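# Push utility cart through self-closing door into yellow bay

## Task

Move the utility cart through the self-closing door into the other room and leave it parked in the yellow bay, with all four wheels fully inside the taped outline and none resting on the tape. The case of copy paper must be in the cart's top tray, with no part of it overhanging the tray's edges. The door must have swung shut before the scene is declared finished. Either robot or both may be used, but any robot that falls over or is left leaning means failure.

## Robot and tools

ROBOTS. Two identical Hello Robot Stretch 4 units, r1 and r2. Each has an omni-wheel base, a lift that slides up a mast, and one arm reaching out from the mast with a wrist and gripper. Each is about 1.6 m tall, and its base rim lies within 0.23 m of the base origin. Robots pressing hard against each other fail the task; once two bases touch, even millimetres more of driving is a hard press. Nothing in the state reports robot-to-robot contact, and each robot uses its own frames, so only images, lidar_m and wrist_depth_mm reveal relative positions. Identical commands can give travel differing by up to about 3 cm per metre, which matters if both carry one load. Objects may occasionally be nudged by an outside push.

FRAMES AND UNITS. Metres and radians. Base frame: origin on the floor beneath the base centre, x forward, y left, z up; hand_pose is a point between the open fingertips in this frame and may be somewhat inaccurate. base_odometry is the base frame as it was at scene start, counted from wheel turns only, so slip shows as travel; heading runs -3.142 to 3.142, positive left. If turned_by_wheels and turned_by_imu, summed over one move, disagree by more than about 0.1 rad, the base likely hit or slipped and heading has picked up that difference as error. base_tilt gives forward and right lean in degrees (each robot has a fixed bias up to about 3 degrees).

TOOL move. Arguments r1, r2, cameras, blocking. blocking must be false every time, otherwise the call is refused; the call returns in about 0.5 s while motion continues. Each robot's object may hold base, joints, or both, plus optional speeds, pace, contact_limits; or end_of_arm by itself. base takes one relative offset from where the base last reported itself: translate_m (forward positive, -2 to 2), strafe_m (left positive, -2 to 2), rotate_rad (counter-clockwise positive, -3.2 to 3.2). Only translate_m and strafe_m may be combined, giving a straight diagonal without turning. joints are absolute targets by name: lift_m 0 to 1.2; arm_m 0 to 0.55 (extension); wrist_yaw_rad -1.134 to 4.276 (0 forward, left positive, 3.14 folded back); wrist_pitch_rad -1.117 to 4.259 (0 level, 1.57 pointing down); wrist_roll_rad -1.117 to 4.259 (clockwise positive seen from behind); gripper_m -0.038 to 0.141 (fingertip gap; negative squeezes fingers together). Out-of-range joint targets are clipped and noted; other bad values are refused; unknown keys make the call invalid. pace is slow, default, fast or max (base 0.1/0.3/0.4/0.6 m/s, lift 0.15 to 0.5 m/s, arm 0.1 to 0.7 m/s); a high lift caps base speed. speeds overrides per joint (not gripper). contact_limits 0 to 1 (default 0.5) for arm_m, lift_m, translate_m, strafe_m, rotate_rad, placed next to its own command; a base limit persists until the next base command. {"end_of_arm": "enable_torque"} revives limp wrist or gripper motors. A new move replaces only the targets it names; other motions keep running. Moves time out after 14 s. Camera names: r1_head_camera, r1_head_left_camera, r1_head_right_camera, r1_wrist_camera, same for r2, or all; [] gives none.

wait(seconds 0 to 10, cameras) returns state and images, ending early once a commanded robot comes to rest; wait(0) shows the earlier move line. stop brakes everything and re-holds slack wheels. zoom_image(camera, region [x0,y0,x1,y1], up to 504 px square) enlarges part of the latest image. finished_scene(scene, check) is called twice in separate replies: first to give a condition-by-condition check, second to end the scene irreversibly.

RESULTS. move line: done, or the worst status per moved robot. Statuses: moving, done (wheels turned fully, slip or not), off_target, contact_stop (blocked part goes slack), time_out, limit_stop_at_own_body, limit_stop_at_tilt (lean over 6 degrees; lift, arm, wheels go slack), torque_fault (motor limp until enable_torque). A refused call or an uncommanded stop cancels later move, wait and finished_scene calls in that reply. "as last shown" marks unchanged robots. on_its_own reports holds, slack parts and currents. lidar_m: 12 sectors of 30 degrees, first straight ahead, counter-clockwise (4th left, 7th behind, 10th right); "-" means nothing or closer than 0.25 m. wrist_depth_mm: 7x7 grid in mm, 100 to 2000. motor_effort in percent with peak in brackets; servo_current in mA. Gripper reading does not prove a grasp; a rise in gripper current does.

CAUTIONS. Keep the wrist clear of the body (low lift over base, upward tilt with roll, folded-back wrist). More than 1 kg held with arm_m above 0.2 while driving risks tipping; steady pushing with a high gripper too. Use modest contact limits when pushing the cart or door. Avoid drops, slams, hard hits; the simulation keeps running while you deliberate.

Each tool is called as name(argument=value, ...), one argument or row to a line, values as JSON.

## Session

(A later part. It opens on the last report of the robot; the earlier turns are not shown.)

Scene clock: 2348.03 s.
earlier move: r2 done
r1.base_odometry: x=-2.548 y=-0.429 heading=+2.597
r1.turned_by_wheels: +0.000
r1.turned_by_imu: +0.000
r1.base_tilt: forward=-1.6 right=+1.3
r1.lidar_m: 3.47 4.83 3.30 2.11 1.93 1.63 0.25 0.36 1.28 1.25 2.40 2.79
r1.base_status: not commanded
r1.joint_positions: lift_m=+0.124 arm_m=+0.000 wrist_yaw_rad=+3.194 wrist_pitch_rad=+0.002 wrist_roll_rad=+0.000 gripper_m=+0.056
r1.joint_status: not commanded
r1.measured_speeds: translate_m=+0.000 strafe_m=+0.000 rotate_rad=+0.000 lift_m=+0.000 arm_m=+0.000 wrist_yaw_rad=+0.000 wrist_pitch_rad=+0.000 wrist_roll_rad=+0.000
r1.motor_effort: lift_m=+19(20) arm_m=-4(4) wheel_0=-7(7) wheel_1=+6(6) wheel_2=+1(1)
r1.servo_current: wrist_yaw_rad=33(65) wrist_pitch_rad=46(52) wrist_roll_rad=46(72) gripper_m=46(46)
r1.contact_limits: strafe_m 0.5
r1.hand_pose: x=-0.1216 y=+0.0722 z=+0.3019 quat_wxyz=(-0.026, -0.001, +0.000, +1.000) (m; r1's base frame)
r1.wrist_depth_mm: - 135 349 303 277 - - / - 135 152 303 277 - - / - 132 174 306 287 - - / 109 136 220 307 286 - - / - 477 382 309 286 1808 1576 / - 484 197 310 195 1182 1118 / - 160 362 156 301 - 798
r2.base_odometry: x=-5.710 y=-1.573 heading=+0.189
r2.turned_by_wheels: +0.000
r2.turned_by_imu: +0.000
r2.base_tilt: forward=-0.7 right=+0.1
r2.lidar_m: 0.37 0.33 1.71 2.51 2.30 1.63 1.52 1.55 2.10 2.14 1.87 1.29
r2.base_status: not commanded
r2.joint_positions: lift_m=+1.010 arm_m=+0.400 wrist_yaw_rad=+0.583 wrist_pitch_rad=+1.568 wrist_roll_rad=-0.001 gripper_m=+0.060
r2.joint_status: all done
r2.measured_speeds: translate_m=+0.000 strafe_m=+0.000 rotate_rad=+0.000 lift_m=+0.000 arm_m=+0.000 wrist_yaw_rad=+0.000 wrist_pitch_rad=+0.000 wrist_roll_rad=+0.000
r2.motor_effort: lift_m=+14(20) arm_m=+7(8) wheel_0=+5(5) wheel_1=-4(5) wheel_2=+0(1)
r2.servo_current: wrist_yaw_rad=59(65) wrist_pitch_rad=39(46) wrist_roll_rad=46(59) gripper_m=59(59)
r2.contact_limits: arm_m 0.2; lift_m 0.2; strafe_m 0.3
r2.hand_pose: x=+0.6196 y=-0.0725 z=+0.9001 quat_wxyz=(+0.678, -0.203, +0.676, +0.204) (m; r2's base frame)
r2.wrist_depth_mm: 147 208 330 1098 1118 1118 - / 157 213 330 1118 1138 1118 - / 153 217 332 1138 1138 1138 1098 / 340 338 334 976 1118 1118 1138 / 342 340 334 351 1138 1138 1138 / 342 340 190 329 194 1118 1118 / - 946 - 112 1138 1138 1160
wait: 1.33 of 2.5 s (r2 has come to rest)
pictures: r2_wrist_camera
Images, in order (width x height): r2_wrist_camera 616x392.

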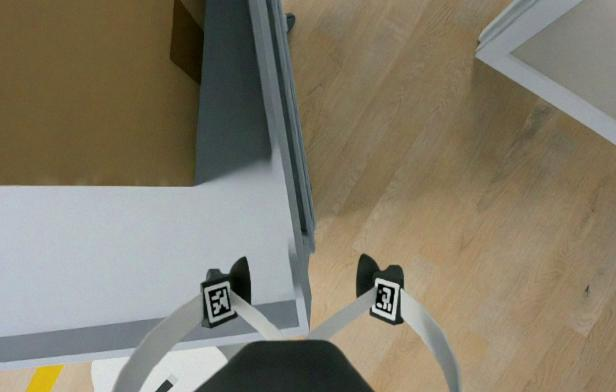

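move(
  blocking=false,
  cameras=[],
  r2={"joints": {"lift_m": 0.965}, "contact_limits": {"lift_m": 0.2}},
)

wait(
  seconds=1.2,
  cameras=[],
)

move(
  blocking=false,
  cameras=[],
  r2={"joints": {"gripper_m": -0.02}},
)

wait(
  seconds=2,
  cameras=["r2_wrist_camera"],
)

Scene clock: 2358.27 s.
move: r2 moving
r1.base_odometry: x=-2.548 y=-0.429 heading=+2.597
r1.turned_by_wheels: +0.000
r1.turned_by_imu: +0.000
r1.base_tilt: forward=-1.6 right=+1.3
r1.lidar_m: 3.46 4.83 3.28 2.11 1.93 1.61 0.25 0.35 1.29 1.27 2.44 2.81
r1.base_status: not commanded
r1.joint_positions: lift_m=+0.124 arm_m=+0.000 wrist_yaw_rad=+3.194 wrist_pitch_rad=+0.002 wrist_roll_rad=+0.000 gripper_m=+0.056
r1.joint_status: not commanded
r1.measured_speeds: translate_m=+0.000 strafe_m=+0.000 rotate_rad=+0.000 lift_m=+0.000 arm_m=+0.000 wrist_yaw_rad=+0.000 wrist_pitch_rad=+0.000 wrist_roll_rad=+0.000
r1.motor_effort: lift_m=+20(20) arm_m=-4(4) wheel_0=-7(7) wheel_1=+6(6) wheel_2=+1(1)
r1.servo_current: wrist_yaw_rad=39(52) wrist_pitch_rad=39(46) wrist_roll_rad=59(59) gripper_m=46(46)
r1.contact_limits: strafe_m 0.5
r1.hand_pose: x=-0.1216 y=+0.0722 z=+0.3019 quat_wxyz=(-0.026, -0.001, +0.000, +1.000) (m; r1's base frame)
r1.wrist_depth_mm: - 135 347 303 278 - - / - 135 152 303 277 - - / - 132 174 306 289 - - / 109 135 220 307 286 - - / - 480 382 310 286 1863 1537 / - 484 196 310 196 1160 1098 / - 159 364 156 301 - 798
r2.base_odometry: x=-5.710 y=-1.573 heading=+0.189
r2.turned_by_wheels: +0.000
r2.turned_by_imu: +0.000
r2.base_tilt: forward=-0.7 right=+0.1
r2.lidar_m: 0.38 0.34 1.69 2.52 2.30 1.60 1.53 1.59 2.07 2.14 1.87 1.29
r2.base_status: not commanded
r2.joint_positions: lift_m=+0.976 arm_m=+0.400 wrist_yaw_rad=+0.583 wrist_pitch_rad=+1.568 wrist_roll_rad=-0.001 gripper_m=+0.060
r2.joint_status: lift_m moving
r2.measured_speeds: translate_m=+0.000 strafe_m=+0.000 rotate_rad=+0.000 lift_m=-0.086 arm_m=+0.000 wrist_yaw_rad=+0.000 wrist_pitch_rad=+0.000 wrist_roll_rad=+0.000
r2.motor_effort: lift_m=+10(15) arm_m=+7(8) wheel_0=+5(5) wheel_1=-4(5) wheel_2=+0(0)
r2.servo_current: wrist_yaw_rad=52(59) wrist_pitch_rad=39(46) wrist_roll_rad=46(46) gripper_m=52(59)
r2.contact_limits: arm_m 0.2; lift_m 0.2; strafe_m 0.3
r2.hand_pose: x=+0.6196 y=-0.0725 z=+0.8662 quat_wxyz=(+0.678, -0.203, +0.676, +0.204) (m; r2's base frame)
r2.wrist_depth_mm: 146 208 300 1118 1078 1098 - / 157 214 300 1098 1118 1098 - / 154 218 300 1098 1078 1078 1078 / 307 306 304 1098 1118 1098 1098 / 307 307 307 1118 1138 1078 1078 / 312 309 191 303 193 1118 1118 / - 138 - 112 1118 1118 1098
pictures: none
No camera images: "cameras" was empty.

Scene clock: 2358.83 s.
earlier move: r2 done
r1.base_odometry: x=-2.548 y=-0.429 heading=+2.597
r1.turned_by_wheels: +0.000
r1.turned_by_imu: +0.000
r1.base_tilt: forward=-1.6 right=+1.3
r1.lidar_m: 3.49 4.82 3.29 2.14 1.92 1.61 0.25 0.35 1.31 1.26 2.40 2.79
r1.base_status: not commanded
r1.joint_positions: lift_m=+0.124 arm_m=+0.000 wrist_yaw_rad=+3.194 wrist_pitch_rad=+0.002 wrist_roll_rad=+0.000 gripper_m=+0.056
r1.joint_status: not commanded
r1.measured_speeds: translate_m=+0.000 strafe_m=+0.000 rotate_rad=+0.000 lift_m=+0.000 arm_m=+0.000 wrist_yaw_rad=+0.000 wrist_pitch_rad=+0.000 wrist_roll_rad=+0.000
r1.motor_effort: lift_m=+20(20) arm_m=-4(4) wheel_0=-6(7) wheel_1=+6(6) wheel_2=+1(1)
r1.servo_current: wrist_yaw_rad=46(59) wrist_pitch_rad=39(46) wrist_roll_rad=52(59) gripper_m=39(46)
r1.contact_limits: strafe_m 0.5
r1.hand_pose: x=-0.1216 y=+0.0722 z=+0.3019 quat_wxyz=(-0.026, -0.001, +0.000, +1.000) (m; r1's base frame)
r1.wrist_depth_mm: - 135 347 303 278 - - / - 135 152 304 276 - - / - 132 173 306 289 - - / 109 136 220 307 287 - - / - 480 384 309 285 1863 1537 / - 484 196 310 195 1138 1118 / - 160 362 156 300 - 798
r2.base_odometry: x=-5.710 y=-1.573 heading=+0.189
r2.turned_by_wheels: +0.000
r2.turned_by_imu: +0.000
r2.base_tilt: forward=-0.7 right=+0.1
r2.lidar_m: 0.40 0.35 1.69 2.51 2.28 1.62 1.50 1.57 2.10 2.11 1.88 1.32
r2.base_status: not commanded
r2.joint_positions: lift_m=+0.965 arm_m=+0.400 wrist_yaw_rad=+0.583 wrist_pitch_rad=+1.568 wrist_roll_rad=-0.001 gripper_m=+0.060
r2.joint_status: all done
r2.measured_speeds: translate_m=+0.000 strafe_m=+0.000 rotate_rad=+0.000 lift_m=+0.000 arm_m=+0.000 wrist_yaw_rad=+0.000 wrist_pitch_rad=+0.000 wrist_roll_rad=+0.000
r2.motor_effort: lift_m=+14(16) arm_m=+8(8) wheel_0=+5(5) wheel_1=-4(5) wheel_2=+0(0)
r2.servo_current: wrist_yaw_rad=39(59) wrist_pitch_rad=39(46) wrist_roll_rad=39(52) gripper_m=52(59)
r2.contact_limits: arm_m 0.2; lift_m 0.2; strafe_m 0.3
r2.hand_pose: x=+0.6196 y=-0.0725 z=+0.8552 quat_wxyz=(+0.678, -0.203, +0.676, +0.204) (m; r2's base frame)
r2.wrist_depth_mm: 146 208 286 1078 1078 1078 - / 157 214 287 1118 1078 1060 1078 / 154 218 286 1098 1078 1078 1078 / 294 290 290 1098 1078 1078 1060 / 294 293 291 1098 1098 1060 1078 / 297 294 190 289 193 1078 1060 / - - - 112 1078 1098 1098
wait: 0.57 of 1.2 s (r2 has come to rest)
pictures: none
No camera images: "cameras" was empty.

Scene clock: 2359.33 s.
move: r2 moving
r1.base_odometry: x=-2.548 y=-0.429 heading=+2.597
r1.turned_by_wheels: +0.000
r1.turned_by_imu: +0.000
r1.base_tilt: forward=-1.6 right=+1.3
r1.lidar_m: 3.48 4.84 3.33 2.13 1.92 1.60 0.25 0.34 1.28 1.27 2.41 2.79
r1.base_status: not commanded
r1.joint_positions: lift_m=+0.124 arm_m=+0.000 wrist_yaw_rad=+3.194 wrist_pitch_rad=+0.002 wrist_roll_rad=+0.000 gripper_m=+0.056
r1.joint_status: not commanded
r1.measured_speeds: translate_m=+0.000 strafe_m=+0.000 rotate_rad=+0.000 lift_m=+0.000 arm_m=+0.000 wrist_yaw_rad=+0.000 wrist_pitch_rad=+0.000 wrist_roll_rad=+0.000
r1.motor_effort: lift_m=+20(20) arm_m=-4(4) wheel_0=-7(7) wheel_1=+6(6) wheel_2=+1(1)
r1.servo_current: wrist_yaw_rad=59(59) wrist_pitch_rad=39(46) wrist_roll_rad=52(52) gripper_m=39(46)
r1.contact_limits: strafe_m 0.5
r1.hand_pose: x=-0.1216 y=+0.0722 z=+0.3019 quat_wxyz=(-0.026, -0.001, +0.000, +1.000) (m; r1's base frame)
r1.wrist_depth_mm: - 135 349 303 277 - - / - 135 152 306 276 - - / - 132 173 306 287 - - / 109 136 220 307 287 - - / - 477 382 310 286 1808 1537 / - 484 197 309 196 1160 1098 / - 159 362 156 300 - 788
r2.base_odometry: x=-5.710 y=-1.573 heading=+0.189
r2.turned_by_wheels: +0.000
r2.turned_by_imu: +0.000
r2.base_tilt: forward=-0.7 right=+0.1
r2.lidar_m: 0.38 0.34 1.68 2.49 2.29 1.61 1.51 1.56 2.13 2.13 1.86 1.28
r2.base_status: not commanded
r2.joint_positions: lift_m=+0.965 arm_m=+0.400 wrist_yaw_rad=+0.583 wrist_pitch_rad=+1.568 wrist_roll_rad=-0.001 gripper_m=+0.041
r2.joint_status: gripper_m moving
r2.measured_speeds: translate_m=+0.000 strafe_m=+0.000 rotate_rad=+0.000 lift_m=+0.000 arm_m=+0.000 wrist_yaw_rad=+0.000 wrist_pitch_rad=+0.000 wrist_roll_rad=+0.000
r2.motor_effort: lift_m=+14(14) arm_m=+8(8) wheel_0=+4(5) wheel_1=-4(5) wheel_2=+0(1)
r2.servo_current: wrist_yaw_rad=52(52) wrist_pitch_rad=39(46) wrist_roll_rad=46(52) gripper_m=124(124)
r2.contact_limits: arm_m 0.2; lift_m 0.2; strafe_m 0.3
r2.hand_pose: x=+0.6196 y=-0.0725 z=+0.8552 quat_wxyz=(+0.678, -0.203, +0.676, +0.204) (m; r2's base frame)
r2.wrist_depth_mm: 147 208 286 1078 1078 1060 - / 157 213 287 1078 1078 1078 1078 / 154 216 289 1098 1098 1078 1042 / 293 290 290 1098 1078 1078 1078 / 294 293 291 289 1098 1078 1098 / 296 293 195 218 193 1060 1098 / - - - 112 - 1078 1098
pictures: none
No camera images: "cameras" was empty.

Scene clock: 2360.37 s.
earlier move: r2 done
r1.base_odometry: x=-2.548 y=-0.429 heading=+2.597
r1.turned_by_wheels: +0.000
r1.turned_by_imu: +0.000
r1.base_tilt: forward=-1.5 right=+1.3
r1.lidar_m: 3.47 4.84 3.32 2.17 1.94 1.63 0.25 0.35 1.29 1.23 2.40 2.80
r1.base_status: not commanded
r1.joint_positions: lift_m=+0.124 arm_m=+0.000 wrist_yaw_rad=+3.194 wrist_pitch_rad=+0.002 wrist_roll_rad=+0.000 gripper_m=+0.056
r1.joint_status: not commanded
r1.measured_speeds: translate_m=+0.000 strafe_m=+0.000 rotate_rad=+0.000 lift_m=+0.000 arm_m=+0.000 wrist_yaw_rad=+0.000 wrist_pitch_rad=+0.000 wrist_roll_rad=+0.000
r1.motor_effort: lift_m=+20(20) arm_m=-4(4) wheel_0=-7(7) wheel_1=+6(6) wheel_2=+1(1)
r1.servo_current: wrist_yaw_rad=52(65) wrist_pitch_rad=39(46) wrist_roll_rad=52(65) gripper_m=46(46)
r1.contact_limits: strafe_m 0.5
r1.hand_pose: x=-0.1216 y=+0.0722 z=+0.3019 quat_wxyz=(-0.026, -0.001, +0.000, +1.000) (m; r1's base frame)
r1.wrist_depth_mm: - 135 349 303 277 - - / - 135 152 304 276 - - / - 132 173 306 287 - - / 109 135 220 307 287 - - / - 477 382 309 287 1808 1537 / - 480 196 310 196 1160 1118 / - 159 362 156 301 - 798
r2.base_odometry: x=-5.710 y=-1.573 heading=+0.189
r2.turned_by_wheels: +0.000
r2.turned_by_imu: +0.000
r2.base_tilt: forward=-0.6 right=+0.1
r2.lidar_m: 0.38 0.32 1.70 2.51 2.31 1.64 1.50 1.58 2.07 2.13 1.88 1.29
r2.base_status: not commanded
r2.joint_positions: lift_m=+0.965 arm_m=+0.400 wrist_yaw_rad=+0.583 wrist_pitch_rad=+1.568 wrist_roll_rad=-0.001 gripper_m=-0.019
r2.joint_status: all done
r2.measured_speeds: translate_m=+0.000 strafe_m=+0.000 rotate_rad=+0.000 lift_m=+0.000 arm_m=+0.000 wrist_yaw_rad=+0.000 wrist_pitch_rad=+0.000 wrist_roll_rad=+0.000
r2.motor_effort: lift_m=+16(16) arm_m=+8(8) wheel_0=+4(5) wheel_1=-3(5) wheel_2=+0(1)
r2.servo_current: wrist_yaw_rad=39(59) wrist_pitch_rad=46(46) wrist_roll_rad=39(59) gripper_m=111(208)
r2.contact_limits: arm_m 0.2; lift_m 0.2; strafe_m 0.3
r2.hand_pose: x=+0.6196 y=-0.0725 z=+0.8550 quat_wxyz=(+0.678, -0.203, +0.676, +0.204) (m; r2's base frame)
r2.wrist_depth_mm: 143 212 283 1098 1078 1042 - / 144 204 283 1078 1098 1060 1042 / 148 208 285 1078 1098 1060 1060 / 290 290 287 1118 1078 1078 1060 / 293 290 287 286 1098 1060 1060 / 296 291 186 203 184 1098 1078 / - - - 112 - - 1078
wait: 1.03 of 2 s (r2 has come to rest)
pictures: r2_wrist_camera
Images, in order (width x height): r2_wrist_camera 616x392.

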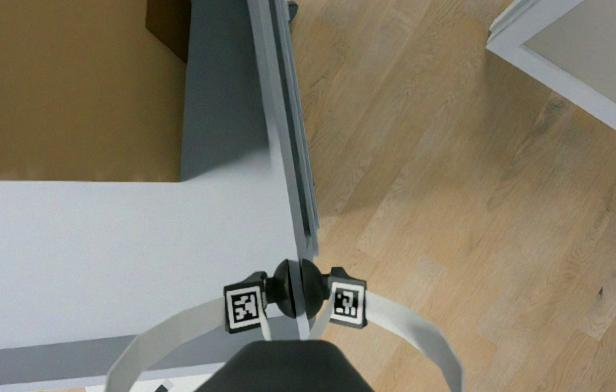

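move(
  blocking=false,
  cameras=["r2_wrist_camera", "r2_head_camera", "r2_head_left_camera"],
)

Scene clock: 2384.27 s.
r1.base_odometry: x=-2.548 y=-0.429 heading=+2.597
r1.turned_by_wheels: +0.000
r1.turned_by_imu: +0.000
r1.base_tilt: forward=-1.6 right=+1.3
r1.lidar_m: 3.47 4.82 3.32 2.15 1.91 1.63 0.25 0.34 1.30 1.27 2.45 2.80
r1.base_status: not commanded
r1.joint_positions: lift_m=+0.124 arm_m=+0.000 wrist_yaw_rad=+3.194 wrist_pitch_rad=+0.002 wrist_roll_rad=+0.000 gripper_m=+0.056
r1.joint_status: not commanded
r1.measured_speeds: translate_m=+0.000 strafe_m=+0.000 rotate_rad=+0.000 lift_m=+0.000 arm_m=+0.000 wrist_yaw_rad=+0.000 wrist_pitch_rad=+0.000 wrist_roll_rad=+0.000
r1.motor_effort: lift_m=+19(20) arm_m=-4(4) wheel_0=-6(7) wheel_1=+6(6) wheel_2=+1(1)
r1.servo_current: wrist_yaw_rad=52(65) wrist_pitch_rad=46(46) wrist_roll_rad=52(65) gripper_m=46(46)
r1.contact_limits: strafe_m 0.5
r1.hand_pose: x=-0.1216 y=+0.0722 z=+0.3019 quat_wxyz=(-0.026, -0.001, +0.000, +1.000) (m; r1's base frame)
r1.wrist_depth_mm: - 135 347 301 277 - - / - 135 152 304 277 - - / - 132 173 306 287 - - / 109 136 220 307 287 - - / - 477 382 309 286 1863 1537 / - 484 197 310 196 1182 1118 / - 159 362 156 300 - 798
r2.base_odometry: x=-5.710 y=-1.573 heading=+0.189
r2.turned_by_wheels: +0.000
r2.turned_by_imu: +0.000
r2.base_tilt: forward=-0.7 right=+0.0
r2.lidar_m: 0.39 0.33 1.69 2.50 2.29 1.62 1.52 1.58 2.07 2.14 1.85 1.32
r2.base_status: not commanded
r2.joint_positions: lift_m=+0.965 arm_m=+0.400 wrist_yaw_rad=+0.583 wrist_pitch_rad=+1.568 wrist_roll_rad=-0.001 gripper_m=-0.019
r2.joint_status: all done
r2.measured_speeds: translate_m=+0.000 strafe_m=+0.000 rotate_rad=+0.000 lift_m=+0.000 arm_m=+0.000 wrist_yaw_rad=+0.000 wrist_pitch_rad=+0.000 wrist_roll_rad=+0.000
r2.motor_effort: lift_m=+16(16) arm_m=+7(8) wheel_0=+5(5) wheel_1=-4(5) wheel_2=+0(1)
r2.servo_current: wrist_yaw_rad=46(59) wrist_pitch_rad=46(46) wrist_roll_rad=39(59) gripper_m=104(208)
r2.contact_limits: arm_m 0.2; lift_m 0.2; strafe_m 0.3
r2.hand_pose: x=+0.6196 y=-0.0725 z=+0.8550 quat_wxyz=(+0.678, -0.203, +0.676, +0.204) (m; r2's base frame)
r2.wrist_depth_mm: 143 212 282 1078 1060 1060 - / 144 204 285 1098 1078 1078 1078 / 148 208 286 1098 1078 1098 1078 / 291 290 286 1098 1098 1078 1078 / 291 290 286 287 1078 1078 1078 / 296 291 186 208 183 1098 1078 / - - - 112 - - 1078
pictures: r2_head_camera, r2_head_left_camera, r2_wrist_camera
Images, in order (width x height): r2_head_camera 420x560, r2_head_left_camera 420x672, r2_wrist_camera 616x392.

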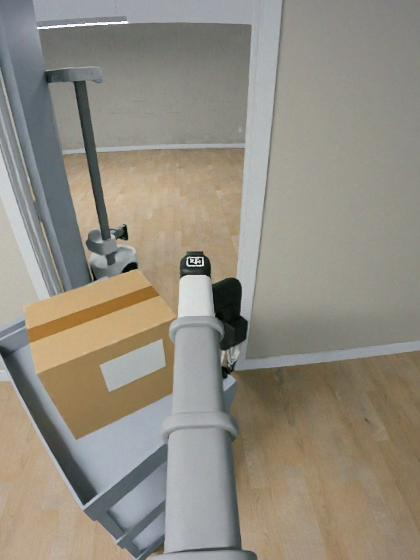

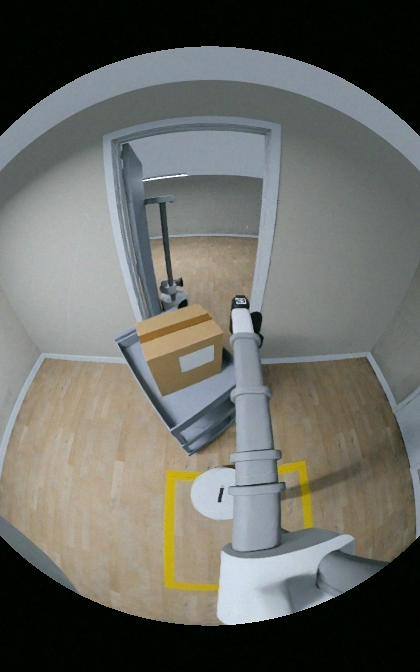

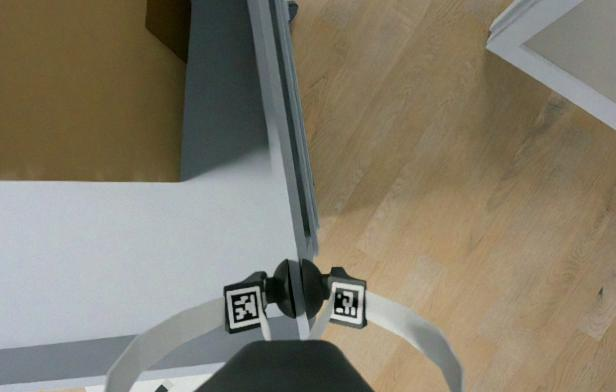

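move(
  blocking=false,
  r2={"base": {"translate_m": -0.30, "strafe_m": -0.017}, "pace": "slow", "contact_limits": {"translate_m": 0.5}},
  cameras=[],
)

wait(
  seconds=8,
  cameras=["r2_head_camera", "r2_head_left_camera", "r2_wrist_camera"],
)

Scene clock: 2393.43 s.
move: r2 moving
r1.base_odometry: x=-2.548 y=-0.429 heading=+2.597
r1.turned_by_wheels: +0.000
r1.turned_by_imu: +0.000
r1.base_tilt: forward=-1.6 right=+1.3
r1.lidar_m: 3.49 4.86 3.31 2.15 1.90 1.59 0.25 0.34 1.28 1.26 2.41 2.77
r1.base_status: not commanded
r1.joint_positions: lift_m=+0.124 arm_m=+0.000 wrist_yaw_rad=+3.194 wrist_pitch_rad=+0.002 wrist_roll_rad=+0.000 gripper_m=+0.056
r1.joint_status: not commanded
r1.measured_speeds: translate_m=+0.000 strafe_m=+0.000 rotate_rad=+0.000 lift_m=+0.000 arm_m=+0.000 wrist_yaw_rad=+0.000 wrist_pitch_rad=+0.000 wrist_roll_rad=+0.000
r1.motor_effort: lift_m=+20(20) arm_m=-4(4) wheel_0=-7(7) wheel_1=+6(6) wheel_2=+1(1)
r1.servo_current: wrist_yaw_rad=59(59) wrist_pitch_rad=39(46) wrist_roll_rad=59(59) gripper_m=46(46)
r1.contact_limits: strafe_m 0.5
r1.hand_pose: x=-0.1216 y=+0.0722 z=+0.3019 quat_wxyz=(-0.026, -0.001, +0.000, +1.000) (m; r1's base frame)
r1.wrist_depth_mm: - 135 347 303 277 - - / - 135 152 304 276 - - / - 132 173 306 289 - - / 109 136 220 307 287 - - / - 477 379 309 287 1808 1576 / - 484 197 310 195 1160 1098 / - 160 364 156 300 - 798
r2.base_odometry: x=-5.722 y=-1.576 heading=+0.189
r2.turned_by_wheels: +0.000
r2.turned_by_imu: +0.001
r2.base_tilt: forward=-0.6 right=+0.1
r2.lidar_m: 0.40 0.35 1.71 2.52 2.29 1.62 1.51 1.56 2.05 2.14 1.87 1.32
r2.base_status: translate_m moving; strafe_m moving
r2.joint_positions: lift_m=+0.965 arm_m=+0.400 wrist_yaw_rad=+0.583 wrist_pitch_rad=+1.568 wrist_roll_rad=-0.001 gripper_m=-0.019
r2.joint_status: not commanded
r2.measured_speeds: translate_m=-0.048 strafe_m=-0.003 rotate_rad=-0.001 lift_m=+0.000 arm_m=+0.000 wrist_yaw_rad=+0.000 wrist_pitch_rad=+0.000 wrist_roll_rad=+0.000
r2.motor_effort: lift_m=+16(16) arm_m=+6(8) wheel_0=-3(6) wheel_1=-4(6) wheel_2=+13(13)
r2.servo_current: wrist_yaw_rad=52(52) wrist_pitch_rad=46(52) wrist_roll_rad=52(52) gripper_m=104(111)
r2.contact_limits: arm_m 0.2; lift_m 0.2; translate_m 0.5
r2.hand_pose: x=+0.6197 y=-0.0725 z=+0.8550 quat_wxyz=(+0.678, -0.203, +0.676, +0.204) (m; r2's base frame)
r2.wrist_depth_mm: 138 193 286 1098 1078 1098 - / 140 211 287 1118 1078 1078 1060 / 143 204 287 1078 1078 1078 1060 / 293 291 290 287 1098 1078 1060 / 294 290 290 287 1098 1060 1060 / 294 294 187 205 183 1078 1078 / - 130 - 112 - 1098 1078
pictures: none
No camera images: "cameras" was empty.

Scene clock: 2397.23 s.
earlier move: r2 done
r1.base_odometry: x=-2.548 y=-0.429 heading=+2.597
r1.turned_by_wheels: +0.000
r1.turned_by_imu: +0.000
r1.base_tilt: forward=-1.6 right=+1.3
r1.lidar_m: 3.49 4.82 3.29 2.15 1.93 1.60 0.25 0.35 1.49 1.24 2.40 2.78
r1.base_status: not commanded
r1.joint_positions: lift_m=+0.124 arm_m=+0.000 wrist_yaw_rad=+3.194 wrist_pitch_rad=+0.002 wrist_roll_rad=+0.000 gripper_m=+0.056
r1.joint_status: not commanded
r1.measured_speeds: translate_m=+0.000 strafe_m=+0.000 rotate_rad=+0.000 lift_m=+0.000 arm_m=+0.000 wrist_yaw_rad=+0.000 wrist_pitch_rad=+0.000 wrist_roll_rad=+0.000
r1.motor_effort: lift_m=+20(20) arm_m=-4(4) wheel_0=-7(7) wheel_1=+6(6) wheel_2=+1(1)
r1.servo_current: wrist_yaw_rad=39(72) wrist_pitch_rad=39(52) wrist_roll_rad=52(72) gripper_m=46(46)
r1.contact_limits: strafe_m 0.5
r1.hand_pose: x=-0.1216 y=+0.0722 z=+0.3019 quat_wxyz=(-0.026, -0.001, +0.000, +1.000) (m; r1's base frame)
r1.wrist_depth_mm: - 135 349 303 278 - - / - 135 152 303 277 - - / - 132 174 307 287 - - / 109 135 220 307 287 - - / - 477 384 309 286 1863 1576 / - 484 196 310 196 1138 1118 / - 159 362 156 300 - 798
r2.base_odometry: x=-6.001 y=-1.646 heading=+0.188
r2.turned_by_wheels: -0.001
r2.turned_by_imu: -0.002
r2.base_tilt: forward=-0.6 right=+0.1
r2.lidar_m: 0.45 0.39 2.06 2.53 1.88 1.32 1.20 1.27 1.66 2.11 2.21 1.63
r2.base_status: done
r2.joint_positions: lift_m=+0.965 arm_m=+0.400 wrist_yaw_rad=+0.582 wrist_pitch_rad=+1.568 wrist_roll_rad=-0.001 gripper_m=-0.019
r2.joint_status: not commanded
r2.measured_speeds: translate_m=+0.000 strafe_m=+0.000 rotate_rad=+0.000 lift_m=+0.000 arm_m=+0.000 wrist_yaw_rad=+0.000 wrist_pitch_rad=+0.000 wrist_roll_rad=+0.000
r2.motor_effort: lift_m=+16(16) arm_m=+4(8) wheel_0=-9(15) wheel_1=-7(10) wheel_2=+3(14)
r2.servo_current: wrist_yaw_rad=52(65) wrist_pitch_rad=39(52) wrist_roll_rad=46(59) gripper_m=98(111)
r2.contact_limits: arm_m 0.2; lift_m 0.2; translate_m 0.5
r2.hand_pose: x=+0.6196 y=-0.0725 z=+0.8550 quat_wxyz=(+0.678, -0.203, +0.676, +0.203) (m; r2's base frame)
r2.wrist_depth_mm: 112 160 247 285 1060 1078 1060 / 120 167 283 285 1078 1078 1060 / 293 289 287 286 1098 1098 1098 / 294 290 290 289 1098 1098 1078 / 294 294 290 287 1078 1078 1078 / - 293 183 204 180 1078 1078 / 1118 891 - 112 - 1078 1098
wait: 3.80 of 8 s (r2 has come to rest)
pictures: r2_head_camera, r2_head_left_camera, r2_wrist_camera
Images, in order (width x height): r2_head_camera 420x560, r2_head_left_camera 420x672, r2_wrist_camera 616x392.

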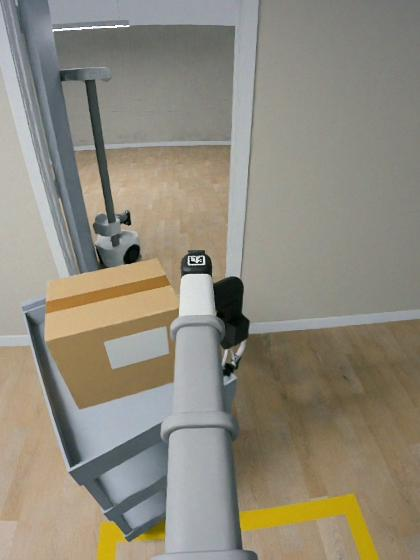

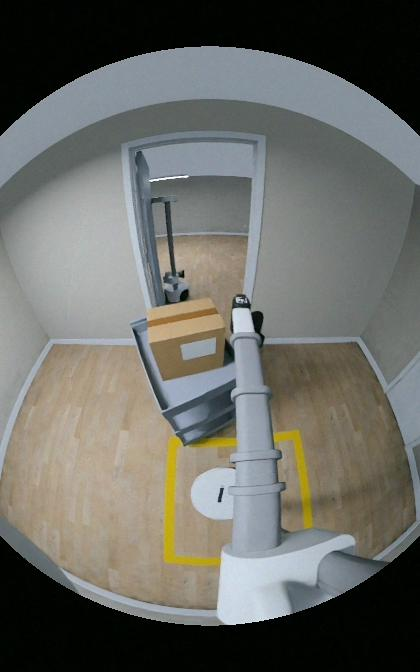

